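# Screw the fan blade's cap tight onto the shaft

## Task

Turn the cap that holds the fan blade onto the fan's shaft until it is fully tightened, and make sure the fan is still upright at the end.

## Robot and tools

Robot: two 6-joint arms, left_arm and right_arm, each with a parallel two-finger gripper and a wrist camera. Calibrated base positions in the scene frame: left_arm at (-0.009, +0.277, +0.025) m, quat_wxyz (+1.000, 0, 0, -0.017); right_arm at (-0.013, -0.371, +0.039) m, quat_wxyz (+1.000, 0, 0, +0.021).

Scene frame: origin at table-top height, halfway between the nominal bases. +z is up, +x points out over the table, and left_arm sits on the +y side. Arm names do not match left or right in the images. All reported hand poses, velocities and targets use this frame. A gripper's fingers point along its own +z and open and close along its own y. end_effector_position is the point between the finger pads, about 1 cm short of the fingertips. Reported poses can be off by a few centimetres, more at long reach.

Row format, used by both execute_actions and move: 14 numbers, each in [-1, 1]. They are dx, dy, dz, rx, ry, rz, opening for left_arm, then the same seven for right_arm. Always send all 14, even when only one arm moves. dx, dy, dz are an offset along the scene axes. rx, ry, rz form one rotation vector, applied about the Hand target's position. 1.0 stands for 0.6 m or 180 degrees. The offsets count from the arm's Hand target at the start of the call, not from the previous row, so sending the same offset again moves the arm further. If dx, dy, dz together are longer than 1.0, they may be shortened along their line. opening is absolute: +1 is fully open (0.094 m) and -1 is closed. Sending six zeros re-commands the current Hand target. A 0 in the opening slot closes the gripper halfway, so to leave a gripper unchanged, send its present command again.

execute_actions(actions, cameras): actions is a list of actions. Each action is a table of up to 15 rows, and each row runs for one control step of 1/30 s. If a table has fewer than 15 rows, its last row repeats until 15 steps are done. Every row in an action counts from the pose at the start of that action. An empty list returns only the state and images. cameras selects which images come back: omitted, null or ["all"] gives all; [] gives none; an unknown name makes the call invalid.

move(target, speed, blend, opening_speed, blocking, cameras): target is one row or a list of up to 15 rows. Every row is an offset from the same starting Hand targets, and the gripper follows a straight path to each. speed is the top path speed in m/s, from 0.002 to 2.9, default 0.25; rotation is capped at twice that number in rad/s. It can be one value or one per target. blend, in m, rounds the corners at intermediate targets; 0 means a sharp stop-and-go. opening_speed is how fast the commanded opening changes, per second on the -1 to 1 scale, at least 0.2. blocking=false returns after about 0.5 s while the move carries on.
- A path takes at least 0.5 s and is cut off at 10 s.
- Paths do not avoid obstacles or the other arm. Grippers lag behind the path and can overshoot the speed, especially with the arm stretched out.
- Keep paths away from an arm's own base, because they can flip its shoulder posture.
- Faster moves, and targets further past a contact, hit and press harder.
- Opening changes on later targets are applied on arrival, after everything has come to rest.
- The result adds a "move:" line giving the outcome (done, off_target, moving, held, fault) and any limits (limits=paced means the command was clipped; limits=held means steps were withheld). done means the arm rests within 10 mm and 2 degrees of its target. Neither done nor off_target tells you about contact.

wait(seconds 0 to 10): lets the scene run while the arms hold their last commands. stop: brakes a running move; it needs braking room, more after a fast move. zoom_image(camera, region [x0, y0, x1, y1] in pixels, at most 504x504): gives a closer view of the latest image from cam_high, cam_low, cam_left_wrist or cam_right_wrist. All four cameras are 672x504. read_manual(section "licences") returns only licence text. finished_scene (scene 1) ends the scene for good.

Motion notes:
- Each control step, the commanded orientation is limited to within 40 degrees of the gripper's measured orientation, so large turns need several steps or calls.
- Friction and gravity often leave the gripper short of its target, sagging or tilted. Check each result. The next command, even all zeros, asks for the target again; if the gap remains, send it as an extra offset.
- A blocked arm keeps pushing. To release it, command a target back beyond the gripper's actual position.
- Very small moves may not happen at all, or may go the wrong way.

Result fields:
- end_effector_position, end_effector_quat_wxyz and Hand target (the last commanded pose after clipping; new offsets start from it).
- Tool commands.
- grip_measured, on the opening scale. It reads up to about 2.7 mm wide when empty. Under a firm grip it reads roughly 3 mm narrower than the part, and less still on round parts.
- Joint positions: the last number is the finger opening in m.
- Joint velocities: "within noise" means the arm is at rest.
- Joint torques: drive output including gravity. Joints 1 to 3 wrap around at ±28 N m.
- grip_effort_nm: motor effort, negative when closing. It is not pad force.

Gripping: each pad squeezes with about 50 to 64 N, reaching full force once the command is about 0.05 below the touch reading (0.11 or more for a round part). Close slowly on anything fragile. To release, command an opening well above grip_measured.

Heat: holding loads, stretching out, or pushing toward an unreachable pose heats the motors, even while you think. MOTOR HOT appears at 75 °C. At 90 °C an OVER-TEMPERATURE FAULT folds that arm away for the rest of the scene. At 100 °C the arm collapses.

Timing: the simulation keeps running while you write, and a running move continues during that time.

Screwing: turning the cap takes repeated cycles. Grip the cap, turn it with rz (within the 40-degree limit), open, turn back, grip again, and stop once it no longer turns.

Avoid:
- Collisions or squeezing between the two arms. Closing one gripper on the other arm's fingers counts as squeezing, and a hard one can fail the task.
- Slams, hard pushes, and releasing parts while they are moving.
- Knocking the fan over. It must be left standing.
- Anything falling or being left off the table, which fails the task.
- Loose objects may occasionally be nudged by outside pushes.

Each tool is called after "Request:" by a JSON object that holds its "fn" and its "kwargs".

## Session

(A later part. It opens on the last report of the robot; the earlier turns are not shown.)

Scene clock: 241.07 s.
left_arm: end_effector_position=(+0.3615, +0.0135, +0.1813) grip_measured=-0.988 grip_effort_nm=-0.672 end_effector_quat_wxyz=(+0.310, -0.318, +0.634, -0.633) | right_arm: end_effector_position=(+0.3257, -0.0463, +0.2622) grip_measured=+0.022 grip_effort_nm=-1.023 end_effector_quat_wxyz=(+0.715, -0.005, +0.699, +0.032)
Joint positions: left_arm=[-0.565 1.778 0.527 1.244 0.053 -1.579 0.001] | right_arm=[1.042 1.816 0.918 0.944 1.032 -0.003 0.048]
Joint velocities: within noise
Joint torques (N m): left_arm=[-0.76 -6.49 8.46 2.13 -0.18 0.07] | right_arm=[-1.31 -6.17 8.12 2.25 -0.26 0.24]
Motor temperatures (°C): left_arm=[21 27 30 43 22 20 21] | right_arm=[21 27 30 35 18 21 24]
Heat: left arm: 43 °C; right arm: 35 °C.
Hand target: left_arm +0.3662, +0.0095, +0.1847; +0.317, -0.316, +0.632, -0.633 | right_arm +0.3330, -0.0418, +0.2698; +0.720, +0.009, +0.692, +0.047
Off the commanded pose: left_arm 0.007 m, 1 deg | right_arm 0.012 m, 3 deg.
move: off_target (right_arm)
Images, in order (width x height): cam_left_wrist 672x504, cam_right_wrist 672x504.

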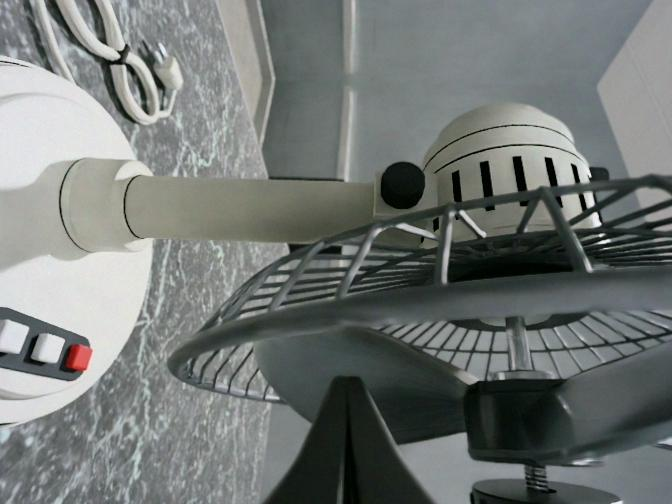

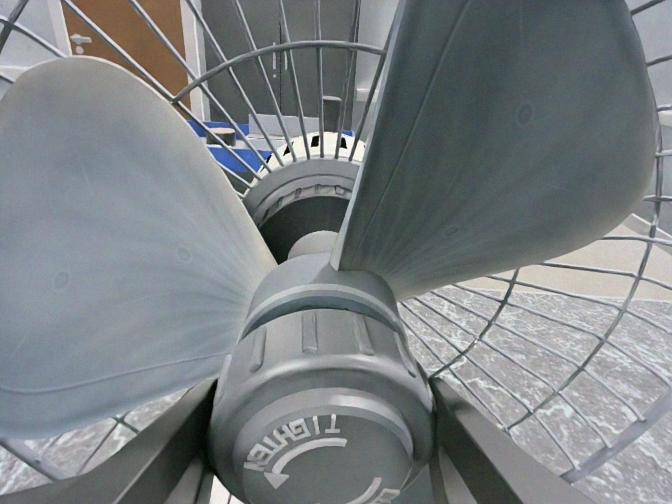

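Request:
{"fn": "move", "kwargs": {"target": [[0, 0, 0, 0, 0, 0, -1, -0.0673, -0.0208, 0.0315, 0, 0, 0, -0.15], [0, 0, 0, 0, 0, 0, -1, -0.0005, 0.0007, 0.0018, 0, 0, 0, -0.15]], "speed": [0.2, 0.06], "cameras": ["cam_left_wrist", "cam_right_wrist"]}}

Request:
{"fn": "zoom_image", "kwargs": {"camera": "cam_left_wrist", "region": [500, 440, 580, 504]}}

Request:
{"fn": "zoom_image", "kwargs": {"camera": "cam_right_wrist", "region": [205, 240, 435, 400]}}

Scene clock: 242.77 s.
left_arm: end_effector_position=(+0.3615, +0.0135, +0.1813) grip_measured=-0.988 grip_effort_nm=-0.667 end_effector_quat_wxyz=(+0.310, -0.318, +0.634, -0.633) | right_arm: end_effector_position=(+0.3264, -0.0468, +0.2607) grip_measured=+0.022 grip_effort_nm=-1.023 end_effector_quat_wxyz=(+0.713, -0.007, +0.701, +0.026)
Joint positions: left_arm=[-0.565 1.778 0.527 1.244 0.053 -1.579 0.001] | right_arm=[1.041 1.817 0.921 0.929 1.035 -0.002 0.048]
Joint velocities: within noise
Joint torques (N m): left_arm=[-0.85 -6.67 8.32 2.11 -0.16 0.07] | right_arm=[-1.1 -6.63 7.92 2.41 -0.29 0.2]
Motor temperatures (°C): left_arm=[21 27 30 43 22 20 21] | right_arm=[21 27 30 35 18 21 24]
Heat: left arm: 43 °C; right arm: 35 °C.
Hand target: left_arm +0.3662, +0.0095, +0.1847; +0.317, -0.316, +0.632, -0.633 | right_arm +0.3327, -0.0414, +0.2709; +0.720, +0.009, +0.692, +0.047
Off the commanded pose: left_arm 0.007 m, 1 deg | right_arm 0.013 m, 3 deg.
move: off_target (right_arm)
Images, in order (width x height): cam_left_wrist 672x504, cam_right_wrist 672x504.

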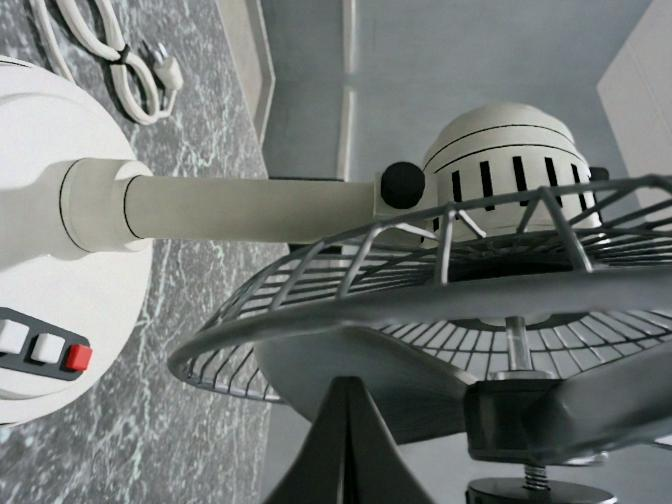

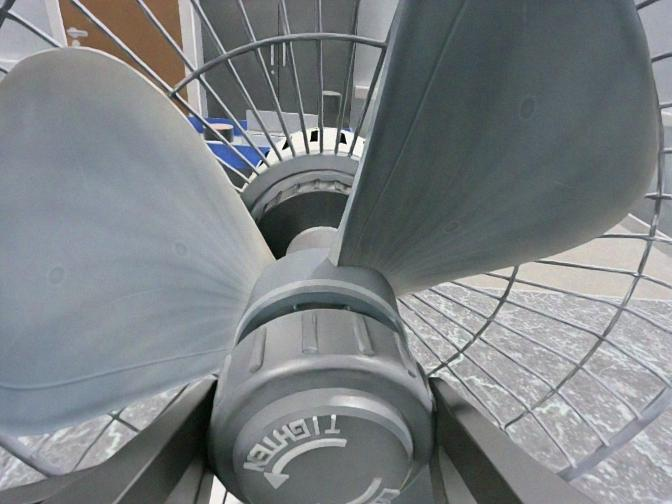

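Scaled by 6.300 from the camera's 672x504 image, which has a finer 960x720 frame.

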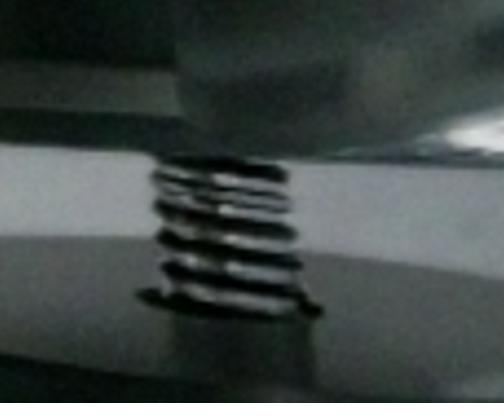

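Scaled by 2.191 from the camera's 672x504 image, which has a finer 960x720 frame.

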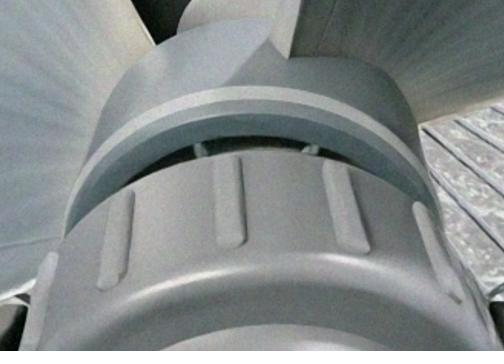

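Request:
{"fn": "move", "kwargs": {"target": [[-0.0887, 0.0692, 0.0072, 0, 0, 0, -1, 0, 0, 0, 0, 0, 0, -0.15], [-0.0817, 0.0477, 0.0365, 0, 0, 0.0867, -1, 0, 0, 0, 0, 0, 0, -0.15]], "speed": [0.25, 0.2], "blend": [0.02, 0], "cameras": ["cam_left_wrist", "cam_high"]}}

Scene clock: 246.13 s.
left_arm: end_effector_position=(+0.3135, +0.0404, +0.1926) grip_measured=-0.988 grip_effort_nm=-0.667 end_effector_quat_wxyz=(+0.391, -0.400, +0.595, -0.577) | right_arm: end_effector_position=(+0.3264, -0.0468, +0.2607) grip_measured=+0.022 grip_effort_nm=-1.023 end_effector_quat_wxyz=(+0.713, -0.007, +0.701, +0.026)
Joint positions: left_arm=[-0.779 1.542 0.37 1.14 -0.43 -1.579 0.001] | right_arm=[1.041 1.817 0.921 0.93 1.035 -0.002 0.048]
Joint velocities: within noise
Joint torques (N m): left_arm=[-0.58 -6.83 9.07 2.02 -0.2 0.08] | right_arm=[-1.09 -6.72 7.98 2.4 -0.3 0.22]
Motor temperatures (°C): left_arm=[21 27 30 43 22 20 21] | right_arm=[21 27 31 35 18 21 24]
Heat: left arm: 43 °C; right arm: 35 °C.
Hand target: left_arm +0.3171, +0.0381, +0.2065; +0.400, -0.399, +0.583, -0.584 | right_arm +0.3327, -0.0414, +0.2710; +0.720, +0.009, +0.692, +0.046
Off the commanded pose: left_arm 0.015 m, 2 deg | right_arm 0.013 m, 3 deg.
move: off_target (left_arm, right_arm)
Images, in order (width x height): cam_high 672x504, cam_left_wrist 672x504.

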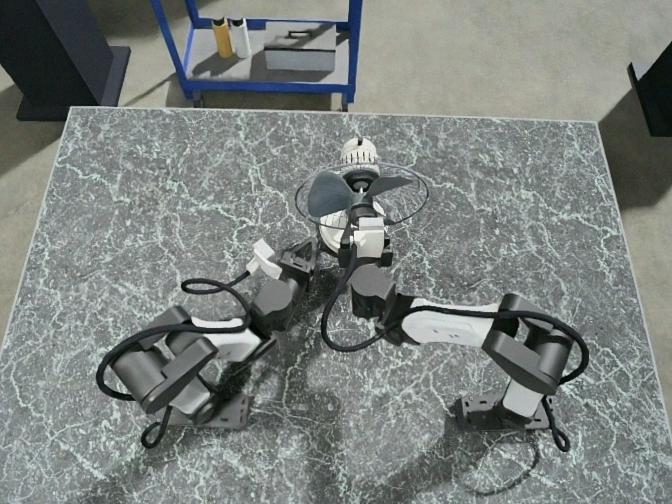

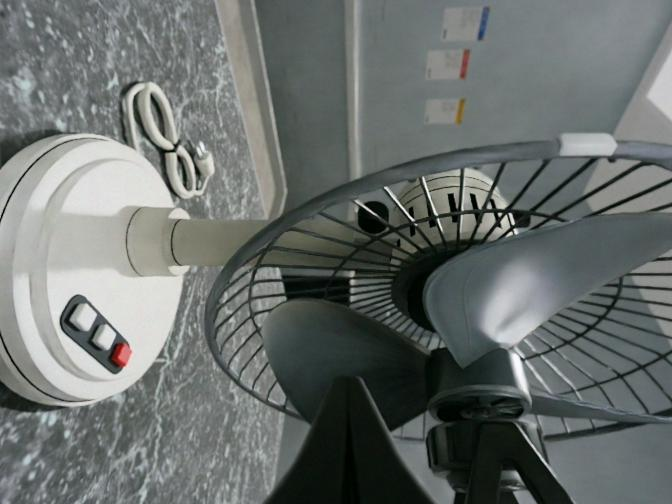

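Request:
{"fn": "move", "kwargs": {"target": [0.0798, -0.0318, -0.0025, 0, 0, 0, -1, 0, 0, 0, 0, 0, 0, -0.15], "speed": 0.15, "cameras": ["cam_left_wrist"]}}

Scene clock: 247.63 s.
left_arm: end_effector_position=(+0.3598, +0.0233, +0.2003) grip_measured=-0.988 grip_effort_nm=-0.667 end_effector_quat_wxyz=(+0.398, -0.404, +0.584, -0.581) | right_arm: end_effector_position=(+0.3264, -0.0468, +0.2607) grip_measured=+0.022 grip_effort_nm=-1.018 end_effector_quat_wxyz=(+0.713, -0.007, +0.701, +0.026)
Joint positions: left_arm=[-0.712 1.695 0.552 1.134 -0.38 -1.579 0.001] | right_arm=[1.041 1.817 0.921 0.93 1.035 -0.002 0.048]
Joint velocities: within noise
Joint torques (N m): left_arm=[0.06 -6.11 9.05 2.07 0.03 0.08] | right_arm=[-1.09 -6.56 7.84 2.42 -0.32 0.23]
Motor temperatures (°C): left_arm=[21 27 30 43 22 20 21] | right_arm=[21 27 31 35 18 21 24]
Heat: left arm: 43 °C; right arm: 35 °C.
Hand target: left_arm +0.3650, +0.0191, +0.2050; +0.400, -0.399, +0.583, -0.584 | right_arm +0.3327, -0.0414, +0.2710; +0.720, +0.009, +0.692, +0.046
Off the commanded pose: left_arm 0.008 m, 1 deg | right_arm 0.013 m, 3 deg.
move: off_target (right_arm)
Images, in order (width x height): cam_left_wrist 672x504.

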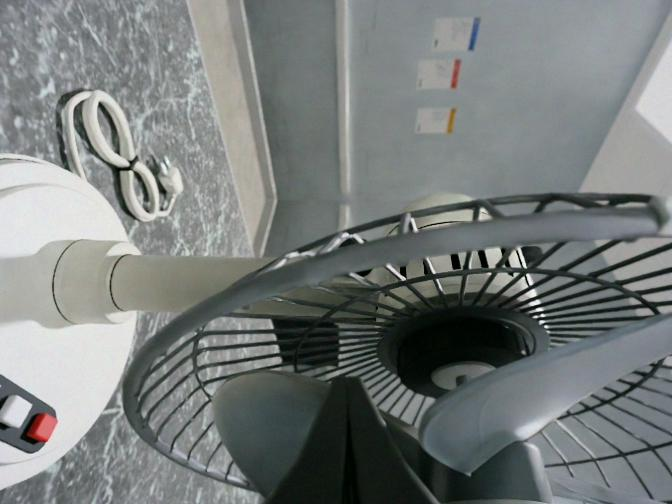

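Request:
{"fn": "move", "kwargs": {"target": [[-0.0005, 0.0177, 0.0413, 0, 0, 0, -1, 0, 0, 0, 0, 0, 0, -0.15], [-0.0005, 0.027, 0.1128, 0, 0, 0, -1, 0, 0, 0, 0, 0, 0, -0.15], [-0.0005, 0.0053, 0.1817, 0, 0, 0, -1, 0, 0, 0, 0, 0, 0, -0.15]], "speed": 0.12, "blend": [0.02, 0.02, 0], "cameras": ["cam_left_wrist", "cam_right_wrist", "cam_high"]}}

Scene clock: 249.70 s.
left_arm: end_effector_position=(+0.3649, +0.0217, +0.2930) grip_measured=-0.988 grip_effort_nm=-0.662 end_effector_quat_wxyz=(+0.390, -0.402, +0.598, -0.573) | right_arm: end_effector_position=(+0.3264, -0.0468, +0.2608) grip_measured=+0.022 grip_effort_nm=-1.023 end_effector_quat_wxyz=(+0.713, -0.007, +0.701, +0.027)
Joint positions: left_arm=[-0.695 1.419 0.785 0.594 -0.348 -1.579 0.001] | right_arm=[1.041 1.817 0.921 0.93 1.035 -0.002 0.048]
Joint velocities: within noise
Joint torques (N m): left_arm=[-0.64 -8.1 11.54 2.05 -0.2 0.07] | right_arm=[-1.02 -6.56 7.82 2.4 -0.3 0.17]
Motor temperatures (°C): left_arm=[21 27 30 43 22 20 21] | right_arm=[21 27 31 36 18 21 24]
Heat: left arm: 43 °C; right arm: 36 °C.
Hand target: left_arm +0.3647, +0.0223, +0.3142; +0.400, -0.399, +0.583, -0.584 | right_arm +0.3327, -0.0415, +0.2710; +0.720, +0.009, +0.692, +0.047
Off the commanded pose: left_arm 0.021 m, 2 deg | right_arm 0.013 m, 3 deg.
move: off_target (left_arm, right_arm); blend cut to 0.0134 m at target 1
Images, in order (width x height): cam_high 672x504, cam_left_wrist 672x504, cam_right_wrist 672x504.

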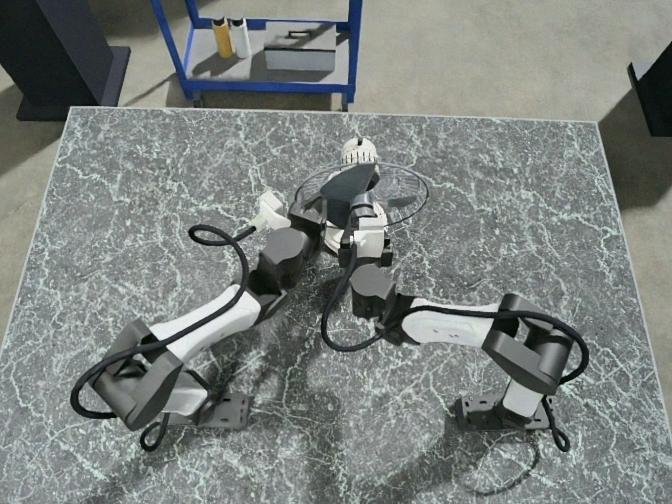

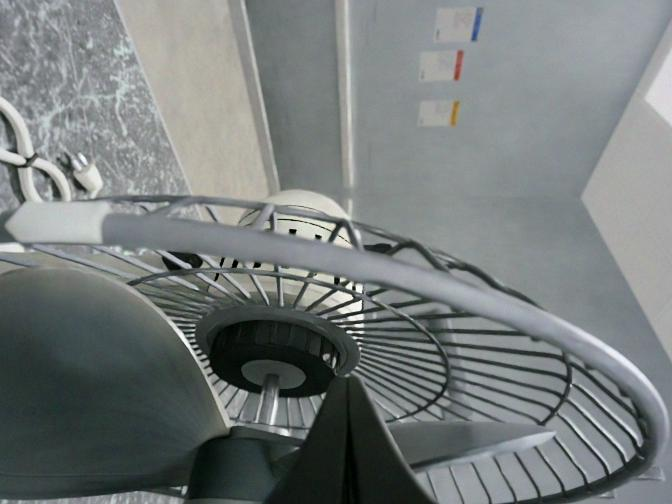

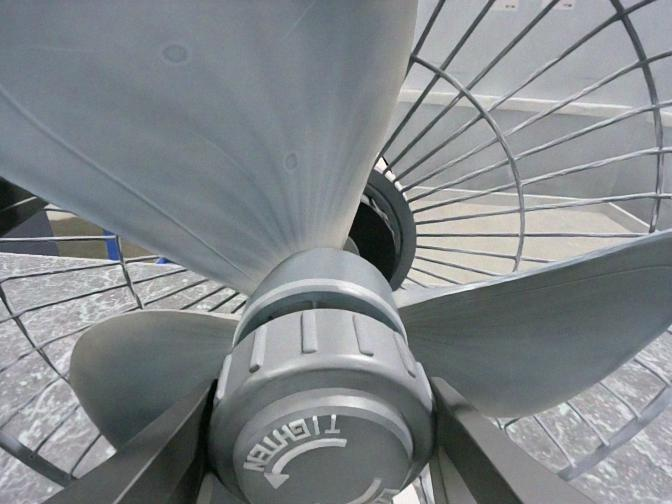

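Request:
{"fn": "zoom_image", "kwargs": {"camera": "cam_right_wrist", "region": [205, 240, 435, 400]}}

Scaled by 2.191 from the camera's 672x504 image, which has a finer 960x720 frame.

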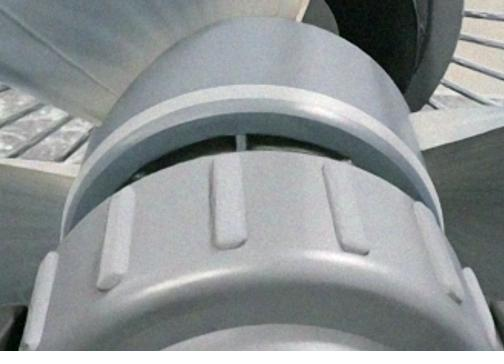

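Request:
{"fn": "move", "kwargs": {"target": [[0, -0.0488, 0.0683, 0, 0, 0, -1, 0.0025, 0.0003, 0, 0, 0, 0, -0.15]], "speed": 0.12, "cameras": ["cam_right_wrist"]}}

Request:
{"fn": "zoom_image", "kwargs": {"camera": "cam_right_wrist", "region": [205, 240, 435, 400]}}

Scene clock: 251.37 s.
left_arm: end_effector_position=(+0.3624, -0.0054, +0.3460) grip_measured=-0.988 grip_effort_nm=-0.662 end_effector_quat_wxyz=(+0.393, -0.399, +0.588, -0.584) | right_arm: end_effector_position=(+0.3268, -0.0472, +0.2608) grip_measured=+0.022 grip_effort_nm=-1.028 end_effector_quat_wxyz=(+0.713, -0.006, +0.701, +0.026)
Joint positions: left_arm=[-0.766 1.429 0.985 0.432 -0.417 -1.579 0.001] | right_arm=[1.04 1.817 0.921 0.93 1.035 -0.002 0.048]
Joint velocities: within noise
Joint torques (N m): left_arm=[-0.57 -5.82 11.82 2 -0.15 0.1] | right_arm=[-1.24 -6.35 8.18 2.36 -0.33 0.22]
Motor temperatures (°C): left_arm=[21 28 31 43 22 20 21] | right_arm=[21 27 31 36 18 21 24]
Heat: left arm: 43 °C; right arm: 36 °C.
Hand target: left_arm +0.3648, -0.0069, +0.3551; +0.400, -0.399, +0.583, -0.584 | right_arm +0.3342, -0.0412, +0.2710; +0.720, +0.009, +0.692, +0.046
Off the commanded pose: left_arm 0.010 m, 1 deg | right_arm 0.014 m, 3 deg.
move: off_target (right_arm)
Images, in order (width x height): cam_right_wrist 672x504.

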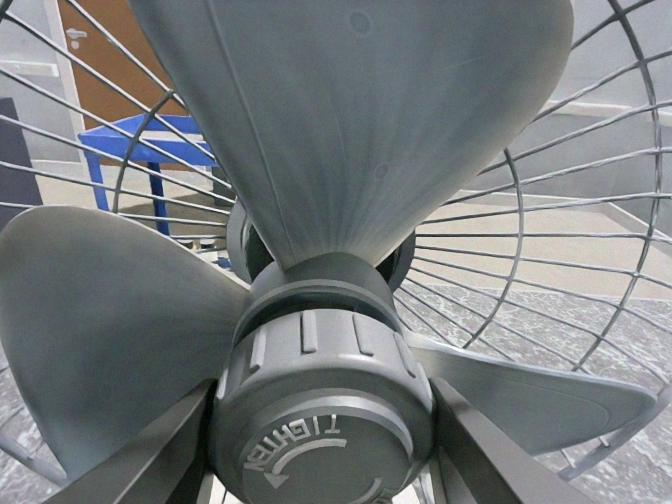

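Scaled by 2.191 from the camera's 672x504 image, which has a finer 960x720 frame.

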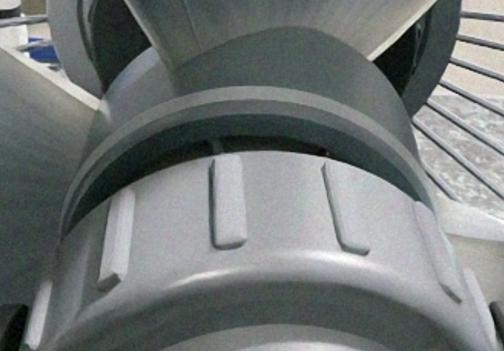

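Request:
{"fn": "move", "kwargs": {"target": [[-0.078, 0.0315, 0, 0, 0, 0, -1, 0, 0, 0, 0, 0, 0, -0.15], [-0.088, 0.1115, -0.0585, 0, 0, 0, -1, 0, 0, 0, 0, 0, 0, -0.15], [-0.0913, 0.1148, -0.2085, 0, 0, 0, -1, 0, 0, 0, 0, 0, 0, -0.15], [-0.0763, -0.0018, -0.3175, 0, 0, 0, -1, 0, 0, 0, 0, 0, 0, -0.15]], "speed": 0.25, "blend": [0.02, 0.03, 0.03, 0], "cameras": ["cam_left_wrist", "cam_high"]}}

Scene clock: 254.20 s.
left_arm: end_effector_position=(+0.3145, -0.0056, +0.1566) grip_measured=-0.988 grip_effort_nm=-0.667 end_effector_quat_wxyz=(+0.388, -0.402, +0.594, -0.579) | right_arm: end_effector_position=(+0.3268, -0.0471, +0.2609) grip_measured=+0.022 grip_effort_nm=-1.028 end_effector_quat_wxyz=(+0.713, -0.006, +0.701, +0.027)
Joint positions: left_arm=[-0.892 1.846 0.472 1.341 -0.539 -1.593 0.001] | right_arm=[1.04 1.817 0.921 0.93 1.035 -0.002 0.048]
Joint velocities: within noise
Joint torques (N m): left_arm=[-0.27 -6.3 7.46 2.23 -0.22 0.16] | right_arm=[-1.1 -6.48 8.24 2.38 -0.34 0.2]
Motor temperatures (°C): left_arm=[21 27 31 43 22 20 21] | right_arm=[21 27 31 36 18 21 24]
Heat: left arm: 43 °C; right arm: 36 °C.
Hand target: left_arm +0.3189, -0.0082, +0.1646; +0.400, -0.399, +0.583, -0.584 | right_arm +0.3342, -0.0413, +0.2710; +0.720, +0.009, +0.692, +0.046
Off the commanded pose: left_arm 0.010 m, 2 deg | right_arm 0.014 m, 3 deg.
move: off_target (right_arm); blend cut to 0.0299 m at target 2
Images, in order (width x height): cam_high 672x504, cam_left_wrist 672x504.

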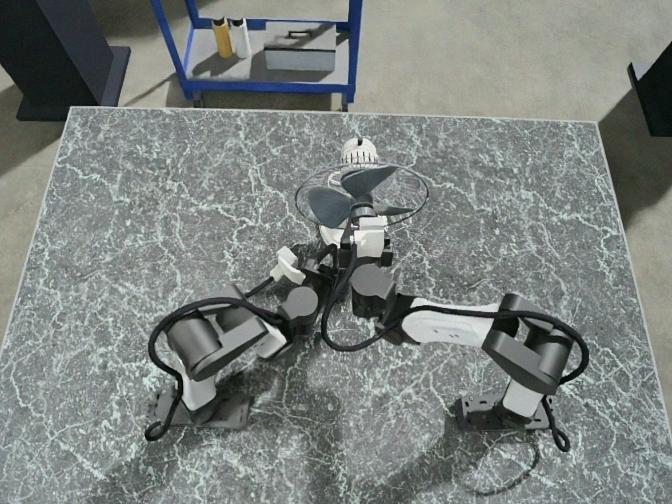

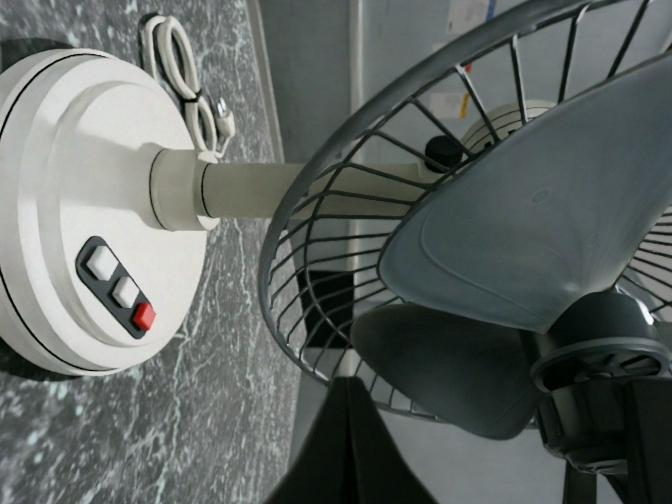

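Request:
{"fn": "move", "kwargs": {"target": [[0.0772, -0.0308, -0.005, 0, 0, 0, -1, 0, 0, 0, 0, 0, 0, -0.15], [0.0768, 0.0335, 0.0473, 0, 0, 0, -1, 0, 0, 0, 0, 0, 0, -0.15], [0.0763, 0.0653, 0.114, 0, 0, 0, -1, 0, 0, 0, 0, 0, 0, -0.15], [0.0763, 0.0725, 0.1802, 0, 0, 0, -1, 0, 0, 0, 0, 0, 0, -0.15], [0.0763, 0.0508, 0.249, 0, 0, 0, -1, 0, 0, 0, 0, 0, 0, -0.15], [0.0765, 0.0022, 0.3175, 0, 0, 0, -1, 0, 0, 0, 0, 0, 0, -0.15]], "speed": 0.15, "blend": [0.0, 0.015, 0.02, 0.02, 0.02, 0], "cameras": ["cam_left_wrist", "cam_right_wrist"]}}

Request:
{"fn": "zoom_image", "kwargs": {"camera": "cam_right_wrist", "region": [205, 240, 435, 400]}}

Scene clock: 257.70 s.
left_arm: end_effector_position=(+0.3626, -0.0036, +0.3484) grip_measured=-0.988 grip_effort_nm=-0.662 end_effector_quat_wxyz=(+0.393, -0.401, +0.584, -0.587) | right_arm: end_effector_position=(+0.3276, -0.0466, +0.2609) grip_measured=+0.022 grip_effort_nm=-1.028 end_effector_quat_wxyz=(+0.713, -0.003, +0.700, +0.030)
Joint positions: left_arm=[-0.764 1.425 0.984 0.438 -0.42 -1.584 0.001] | right_arm=[1.039 1.82 0.924 0.933 1.033 0.006 0.048]
Joint velocities: within noise
Joint torques (N m): left_arm=[-0.66 -5.48 11.97 1.94 -0.14 0.14] | right_arm=[-1.22 -6.64 7.91 2.33 -0.3 0.1]
Motor temperatures (°C): left_arm=[21 28 31 43 22 20 21] | right_arm=[21 27 31 36 18 21 24]
Heat: left arm: 43 °C; right arm: 36 °C.
Hand target: left_arm +0.3648, -0.0069, +0.3550; +0.400, -0.399, +0.583, -0.584 | right_arm +0.3342, -0.0412, +0.2709; +0.720, +0.009, +0.692, +0.046
Off the commanded pose: left_arm 0.008 m, 1 deg | right_arm 0.013 m, 3 deg.
move: off_target (right_arm)
Images, in order (width x height): cam_left_wrist 672x504, cam_right_wrist 672x504.

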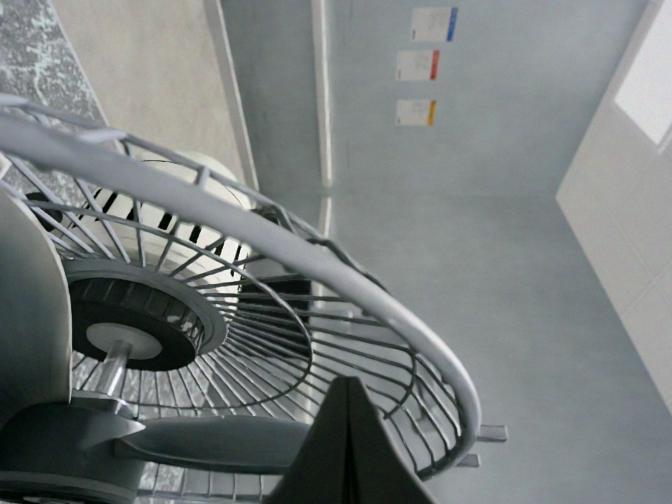

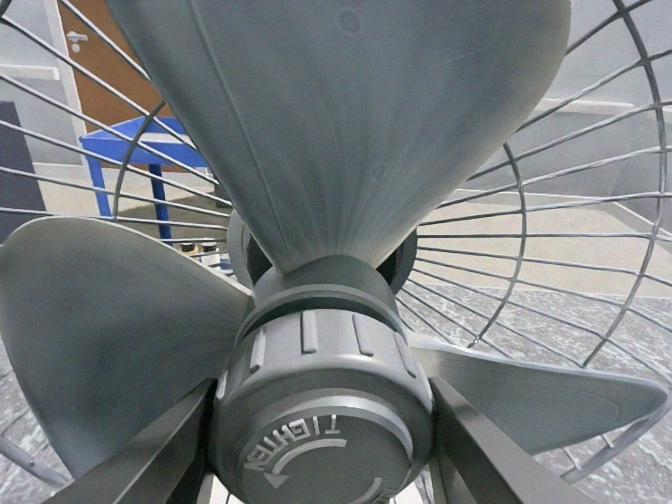

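Scaled by 2.191 from the camera's 672x504 image, which has a finer 960x720 frame.

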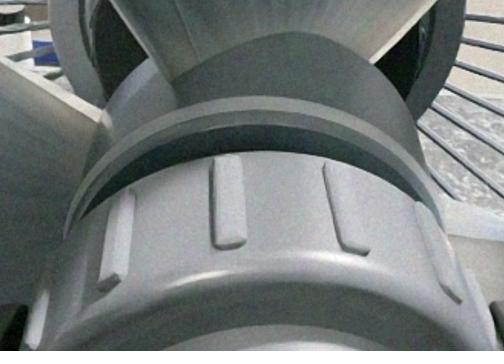

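Request:
{"fn": "move", "kwargs": {"target": [[-0.078, 0.0315, 0, 0, 0, 0, -1, 0, 0, 0, 0, 0, 0, -0.15], [-0.088, 0.1115, -0.0585, 0, 0, 0, -1, 0, 0, 0, 0, 0, 0, -0.15], [-0.0913, 0.1148, -0.2085, 0, 0, 0, -1, 0, 0, 0, 0, 0, 0, -0.15], [-0.0763, -0.0018, -0.3175, 0, 0, 0, -1, 0, 0, 0, 0, 0, 0, -0.15]], "speed": 0.3, "blend": [0.02, 0.03, 0.03, 0], "cameras": ["cam_left_wrist"]}}

Scene clock: 260.17 s.
left_arm: end_effector_position=(+0.3146, -0.0055, +0.1566) grip_measured=-0.988 grip_effort_nm=-0.667 end_effector_quat_wxyz=(+0.388, -0.402, +0.594, -0.579) | right_arm: end_effector_position=(+0.3276, -0.0466, +0.2609) grip_measured=+0.022 grip_effort_nm=-1.023 end_effector_quat_wxyz=(+0.713, -0.003, +0.700, +0.030)
Joint positions: left_arm=[-0.891 1.846 0.472 1.341 -0.539 -1.593 0.001] | right_arm=[1.039 1.82 0.924 0.933 1.033 0.006 0.048]
Joint velocities: within noise
Joint torques (N m): left_arm=[-0.34 -6.39 7.43 2.27 -0.22 0.17] | right_arm=[-1.17 -6.49 8.05 2.33 -0.33 0.11]
Motor temperatures (°C): left_arm=[21 28 31 44 22 20 21] | right_arm=[21 27 31 37 18 21 25]
Heat: left arm: 44 °C; right arm: 37 °C.
Hand target: left_arm +0.3190, -0.0080, +0.1646; +0.400, -0.399, +0.583, -0.584 | right_arm +0.3342, -0.0412, +0.2709; +0.720, +0.009, +0.692, +0.046
Off the commanded pose: left_arm 0.009 m, 2 deg | right_arm 0.013 m, 3 deg.
move: off_target (right_arm); blend cut to 0.0299 m at target 2
Images, in order (width x height): cam_left_wrist 672x504.

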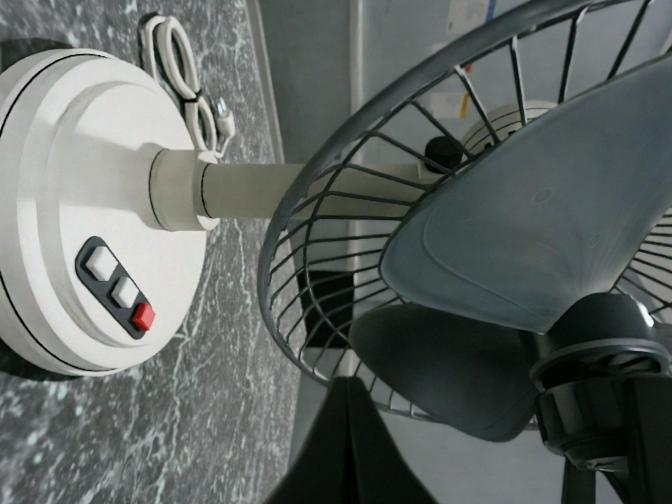

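Request:
{"fn": "move", "kwargs": {"target": [[0.0772, -0.0308, -0.005, 0, 0, 0, -1, 0, 0, 0, 0, 0, 0, -0.15], [0.0768, 0.0335, 0.0473, 0, 0, 0, -1, 0, 0, 0, 0, 0, 0, -0.15], [0.0763, 0.0653, 0.114, 0, 0, 0, -1, 0, 0, 0, 0, 0, 0, -0.15], [0.0763, 0.0725, 0.1802, 0, 0, 0, -1, 0, 0, 0, 0, 0, 0, -0.15], [0.0763, 0.0508, 0.249, 0, 0, 0, -1, 0, 0, 0, 0, 0, 0, -0.15], [0.0765, 0.0022, 0.3175, 0, 0, 0, -1, 0, 0, 0, 0, 0, 0, -0.15]], "speed": 0.17, "blend": [0.0, 0.015, 0.02, 0.02, 0.02, 0], "cameras": ["cam_right_wrist"]}}

Request:
{"fn": "zoom_image", "kwargs": {"camera": "cam_right_wrist", "region": [205, 240, 435, 400]}}

Scene clock: 262.57 s.
left_arm: end_effector_position=(+0.3630, -0.0012, +0.3435) grip_measured=-0.988 grip_effort_nm=-0.667 end_effector_quat_wxyz=(+0.394, -0.405, +0.587, -0.580) | right_arm: end_effector_position=(+0.3305, -0.0470, +0.2636) grip_measured=+0.022 grip_effort_nm=-1.023 end_effector_quat_wxyz=(+0.715, +0.005, +0.698, +0.039)
Joint positions: left_arm=[-0.762 1.423 0.976 0.429 -0.425 -1.585 0.001] | right_arm=[1.031 1.822 0.93 0.942 1.025 0.019 0.048]
Joint velocities: within noise
Joint torques (N m): left_arm=[-1.07 -5.5 12.62 2.04 -0.12 0.1] | right_arm=[-0.47 -6.78 7.58 2.2 -0.24 -0.02]
Motor temperatures (°C): left_arm=[21 28 32 44 22 20 21] | right_arm=[21 27 32 37 18 21 25]
Heat: left arm: 44 °C; right arm: 37 °C.
Hand target: left_arm +0.3650, -0.0066, +0.3550; +0.400, -0.399, +0.583, -0.584 | right_arm +0.3342, -0.0412, +0.2709; +0.720, +0.009, +0.692, +0.047
Off the commanded pose: left_arm 0.013 m, 1 deg | right_arm 0.010 m, 1 deg.
move: off_target (left_arm)
Images, in order (width x height): cam_right_wrist 672x504.

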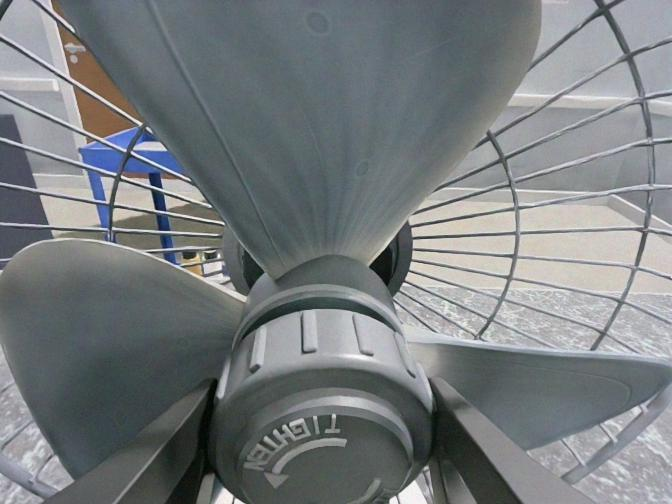

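Scaled by 2.191 from the camera's 672x504 image, which has a finer 960x720 frame.

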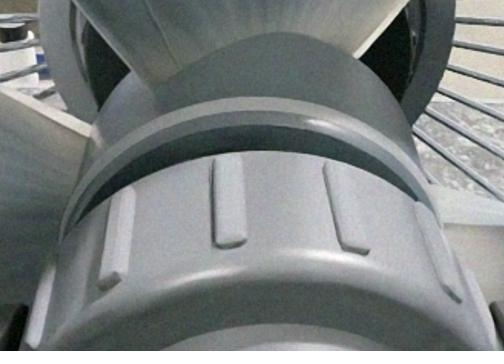

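Request:
{"fn": "move", "kwargs": {"target": [[-0.078, 0.0315, 0, 0, 0, 0, -1, 0, 0, 0, 0, 0, 0, -0.15], [-0.088, 0.1115, -0.0585, 0, 0, 0, -1, 0, 0, 0, 0, 0, 0, -0.15], [-0.0913, 0.1148, -0.2085, 0, 0, 0, -1, 0, 0, 0, 0, 0, 0, -0.15], [-0.0763, -0.0018, -0.3175, 0, 0, 0, -1, 0, 0, 0, 0, 0, 0, -0.15]], "speed": 0.3, "blend": [0.02, 0.03, 0.03, 0], "cameras": ["cam_left_wrist", "cam_right_wrist"]}}

Request:
{"fn": "zoom_image", "kwargs": {"camera": "cam_left_wrist", "region": [500, 260, 672, 440]}}

Scene clock: 266.33 s.
left_arm: end_effector_position=(+0.3147, -0.0052, +0.1565) grip_measured=-0.988 grip_effort_nm=-0.667 end_effector_quat_wxyz=(+0.388, -0.402, +0.594, -0.579) | right_arm: end_effector_position=(+0.3305, -0.0475, +0.2633) grip_measured=+0.022 grip_effort_nm=-1.028 end_effector_quat_wxyz=(+0.715, +0.005, +0.698, +0.036)
Joint positions: left_arm=[-0.89 1.846 0.471 1.341 -0.538 -1.593 0.001] | right_arm=[1.031 1.822 0.93 0.94 1.028 0.016 0.048]
Joint velocities: within noise
Joint torques (N m): left_arm=[-0.25 -6.35 7.32 2.24 -0.21 0.22] | right_arm=[-0.32 -6.65 7.53 2.22 -0.28 -0.03]
Motor temperatures (°C): left_arm=[21 28 32 44 22 20 21] | right_arm=[21 27 32 36 18 21 25]
Heat: left arm: 44 °C; right arm: 36 °C.
Hand target: left_arm +0.3192, -0.0078, +0.1646; +0.400, -0.399, +0.583, -0.584 | right_arm +0.3342, -0.0412, +0.2708; +0.720, +0.009, +0.692, +0.046
Off the commanded pose: left_arm 0.010 m, 2 deg | right_arm 0.011 m, 2 deg.
move: off_target (right_arm); blend cut to 0.0299 m at target 2
Images, in order (width x height): cam_left_wrist 672x504, cam_right_wrist 672x504.

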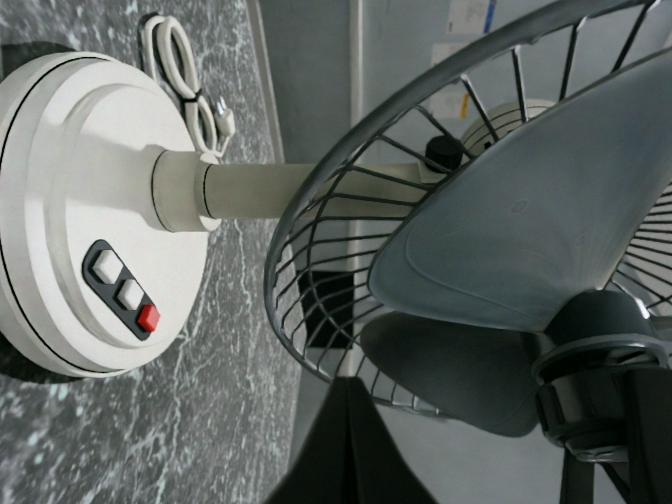

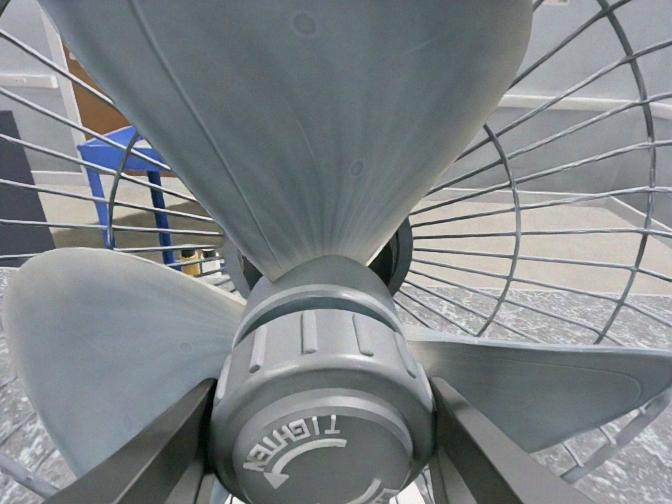

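Scaled by 2.800 from the camera's 672x504 image, which has a finer 960x720 frame.

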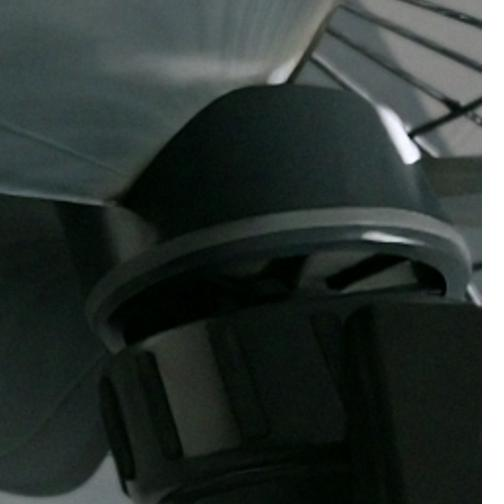

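Request:
{"fn": "move", "kwargs": {"target": [-0.0035, 0.0765, 0.0698, 0, 0, 0, -1, 0, 0, 0, 0, 0, 0, -0.15], "speed": 0.25, "cameras": ["cam_left_wrist"]}}

Request:
{"fn": "zoom_image", "kwargs": {"camera": "cam_left_wrist", "region": [400, 340, 580, 470]}}

Scene clock: 268.27 s.
left_arm: end_effector_position=(+0.3186, +0.0353, +0.2046) grip_measured=-0.988 grip_effort_nm=-0.662 end_effector_quat_wxyz=(+0.395, -0.405, +0.579, -0.586) | right_arm: end_effector_position=(+0.3305, -0.0475, +0.2633) grip_measured=+0.022 grip_effort_nm=-1.033 end_effector_quat_wxyz=(+0.715, +0.005, +0.698, +0.036)
Joint positions: left_arm=[-0.789 1.551 0.409 1.142 -0.456 -1.588 0.001] | right_arm=[1.031 1.822 0.93 0.94 1.028 0.016 0.048]
Joint velocities: within noise
Joint torques (N m): left_arm=[0.16 -7.58 5.34 1.97 0.03 0.15] | right_arm=[-0.39 -6.87 7.65 2.26 -0.24 0]
Motor temperatures (°C): left_arm=[21 28 32 44 22 20 21] | right_arm=[21 27 32 36 18 21 25]
Heat: left arm: 44 °C; right arm: 36 °C.
Hand target: left_arm +0.3171, +0.0381, +0.2064; +0.400, -0.399, +0.583, -0.584 | right_arm +0.3342, -0.0412, +0.2708; +0.720, +0.009, +0.692, +0.046
Off the commanded pose: left_arm 0.004 m, 1 deg | right_arm 0.011 m, 2 deg.
move: off_target (right_arm)
Images, in order (width x height): cam_left_wrist 672x504.

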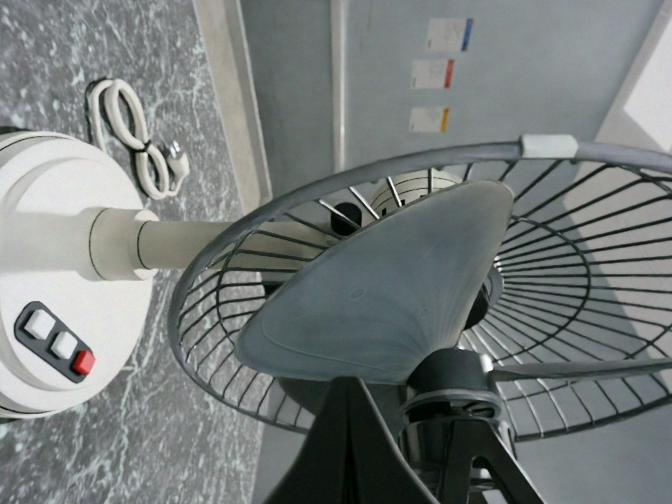

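Scaled by 2.800 from the camera's 672x504 image, which has a finer 960x720 frame.

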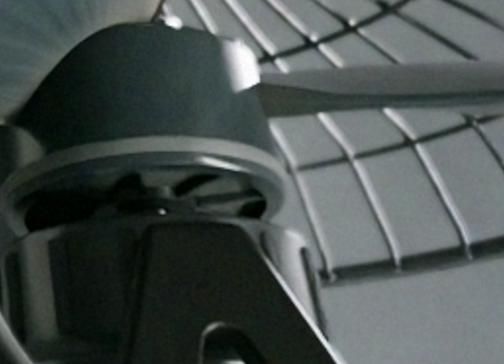

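Request:
{"fn": "move", "kwargs": {"target": [0.0218, -0.0027, -0.0338, 0, 0, -0.0867, -1, 0, 0, 0, 0, 0, 0, -0.15], "speed": 0.2, "cameras": ["cam_left_wrist"]}}

Request:
{"fn": "zoom_image", "kwargs": {"camera": "cam_left_wrist", "region": [450, 350, 610, 450]}}

Scene clock: 270.10 s.
left_arm: end_effector_position=(+0.3302, +0.0350, +0.1869) grip_measured=-0.988 grip_effort_nm=-0.662 end_effector_quat_wxyz=(+0.311, -0.323, +0.631, -0.633) | right_arm: end_effector_position=(+0.3305, -0.0475, +0.2633) grip_measured=+0.022 grip_effort_nm=-1.028 end_effector_quat_wxyz=(+0.715, +0.005, +0.698, +0.036)
Joint positions: left_arm=[-0.571 1.632 0.382 1.245 0.036 -1.588 0.001] | right_arm=[1.031 1.822 0.93 0.94 1.028 0.016 0.048]
Joint velocities: within noise
Joint torques (N m): left_arm=[0.29 -5.15 5.33 2.42 0.04 0.13] | right_arm=[-0.42 -6.65 7.69 2.26 -0.27 0.02]
Motor temperatures (°C): left_arm=[21 28 32 45 22 20 21] | right_arm=[21 27 32 36 18 21 25]
Heat: left arm: 45 °C; right arm: 36 °C.
Hand target: left_arm +0.3302, +0.0365, +0.1861; +0.317, -0.316, +0.632, -0.633 | right_arm +0.3342, -0.0412, +0.2708; +0.720, +0.009, +0.692, +0.046
Off the commanded pose: left_arm 0.002 m, 1 deg | right_arm 0.011 m, 2 deg.
move: off_target (right_arm)
Images, in order (width x height): cam_left_wrist 672x504.

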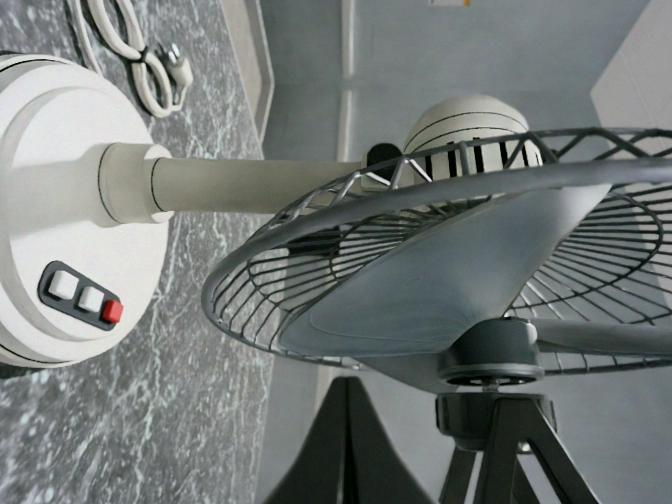

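Scaled by 3.150 from the camera's 672x504 image, which has a finer 960x720 frame.

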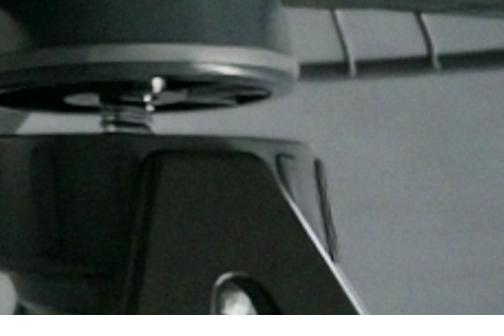

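Request:
{"fn": "move", "kwargs": {"target": [[-0.0188, -0.0745, -0.0358, 0, 0, 0.0867, -1, 0, 0, 0, 0, 0, 0, -0.15], [0.0584, -0.1053, -0.0408, 0, 0, 0.0867, -1, 0, 0, 0, 0, 0, 0, -0.15], [0.0580, -0.0410, 0.0115, 0, 0, 0.0867, -1, 0, 0, 0, 0, 0, 0, -0.15], [0.0575, -0.0092, 0.0782, 0, 0, 0.0867, -1, 0, 0, 0, 0, 0, 0, -0.15], [0.0575, -0.0020, 0.1444, 0, 0, 0.0867, -1, 0, 0, 0, 0, 0, 0, -0.15], [0.0575, -0.0237, 0.2132, 0, 0, 0.0867, -1, 0, 0, 0, 0, 0, 0, -0.15], [0.0577, -0.0723, 0.2817, 0, 0, 0.0867, -1, 0, 0, 0, 0, 0, 0, -0.15]], "speed": [0.25, 0.15, 0.17, 0.17, 0.17, 0.17, 0.17], "blend": [0.01, 0.0, 0.015, 0.02, 0.02, 0.02, 0], "cameras": ["cam_left_wrist", "cam_right_wrist"]}}

Request:
{"fn": "zoom_image", "kwargs": {"camera": "cam_right_wrist", "region": [205, 240, 435, 400]}}

Scene clock: 273.97 s.
left_arm: end_effector_position=(+0.3626, -0.0022, +0.3490) grip_measured=-0.988 grip_effort_nm=-0.662 end_effector_quat_wxyz=(+0.394, -0.402, +0.582, -0.587) | right_arm: end_effector_position=(+0.3307, -0.0477, +0.2635) grip_measured=+0.022 grip_effort_nm=-1.023 end_effector_quat_wxyz=(+0.715, +0.006, +0.698, +0.037)
Joint positions: left_arm=[-0.763 1.423 0.981 0.44 -0.423 -1.585 0.001] | right_arm=[1.03 1.822 0.93 0.942 1.027 0.018 0.048]
Joint velocities: within noise
Joint torques (N m): left_arm=[-0.8 -5.27 12.1 1.94 -0.12 0.11] | right_arm=[-0.38 -6.86 7.73 2.23 -0.26 0]
Motor temperatures (°C): left_arm=[21 28 32 45 22 20 21] | right_arm=[21 27 32 36 18 21 25]
Heat: left arm: 45 °C; right arm: 36 °C.
Hand target: left_arm +0.3648, -0.0069, +0.3552; +0.400, -0.399, +0.583, -0.584 | right_arm +0.3342, -0.0413, +0.2709; +0.720, +0.009, +0.692, +0.046
Off the commanded pose: left_arm 0.008 m, 1 deg | right_arm 0.010 m, 1 deg.
move: done
Images, in order (width x height): cam_left_wrist 672x504, cam_right_wrist 672x504.

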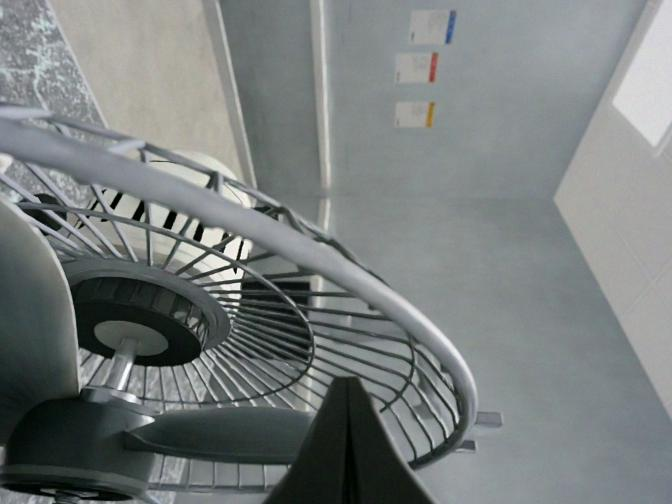

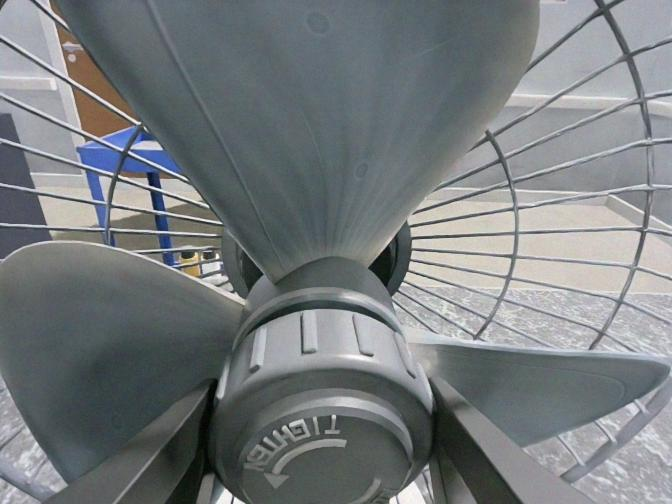

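Scaled by 2.191 from the camera's 672x504 image, which has a finer 960x720 frame.

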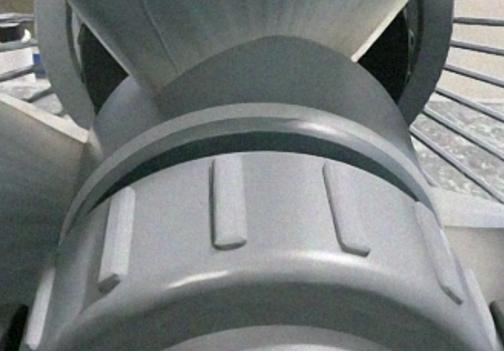

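Request:
{"fn": "move", "kwargs": {"target": [[-0.078, 0.0315, 0, 0, 0, 0, -1, -0.0117, 0, -0.002, 0, 0, 0, -0.15], [-0.088, 0.1115, -0.0585, 0, 0, 0, -1, -0.0117, 0, -0.002, 0, 0, 0, -0.15], [-0.0913, 0.1148, -0.2085, 0, 0, 0, -1, -0.0117, 0, -0.002, 0, 0, 0, -0.15]], "speed": [0.1, 0.3, 0.3], "blend": [0.02, 0.03, 0], "cameras": ["cam_left_wrist", "cam_right_wrist"]}}

Scene clock: 276.37 s.
left_arm: end_effector_position=(+0.3096, +0.0611, +0.2311) grip_measured=-0.988 grip_effort_nm=-0.667 end_effector_quat_wxyz=(+0.396, -0.404, +0.582, -0.584) | right_arm: end_effector_position=(+0.3287, -0.0472, +0.2627) grip_measured=+0.022 grip_effort_nm=-1.023 end_effector_quat_wxyz=(+0.714, +0.005, +0.699, +0.033)
Joint positions: left_arm=[-0.739 1.311 0.378 0.927 -0.404 -1.585 0.001] | right_arm=[1.037 1.822 0.93 0.937 1.038 0.015 0.048]
Joint velocities: within noise
Joint torques (N m): left_arm=[0.18 -3.59 6.46 2.31 0.05 0.14] | right_arm=[0.59 -7.41 6.53 2.38 -0.23 0]
Motor temperatures (°C): left_arm=[21 28 32 45 22 20 21] | right_arm=[21 28 32 36 18 21 25]
Heat: left arm: 45 °C; right arm: 36 °C.
Hand target: left_arm +0.3100, +0.0620, +0.2302; +0.400, -0.399, +0.583, -0.584 | right_arm +0.3271, -0.0411, +0.2697; +0.720, +0.009, +0.692, +0.047
Off the commanded pose: left_arm 0.001 m, 1 deg | right_arm 0.009 m, 2 deg.
move: done; blend cut to 0.0299 m at target 2
Images, in order (width x height): cam_left_wrist 672x504, cam_right_wrist 672x504.

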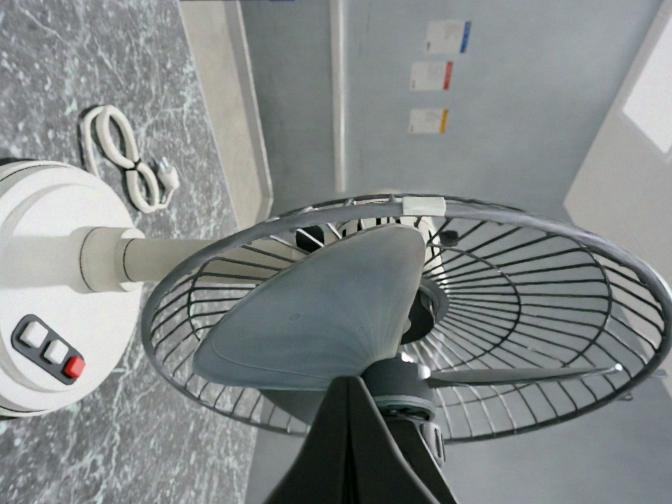

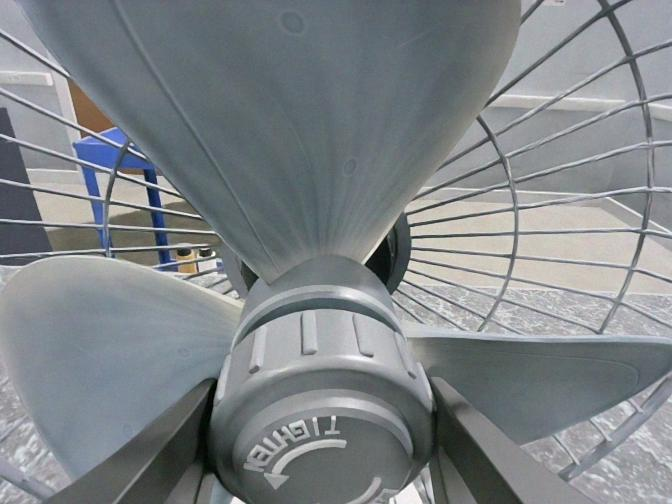

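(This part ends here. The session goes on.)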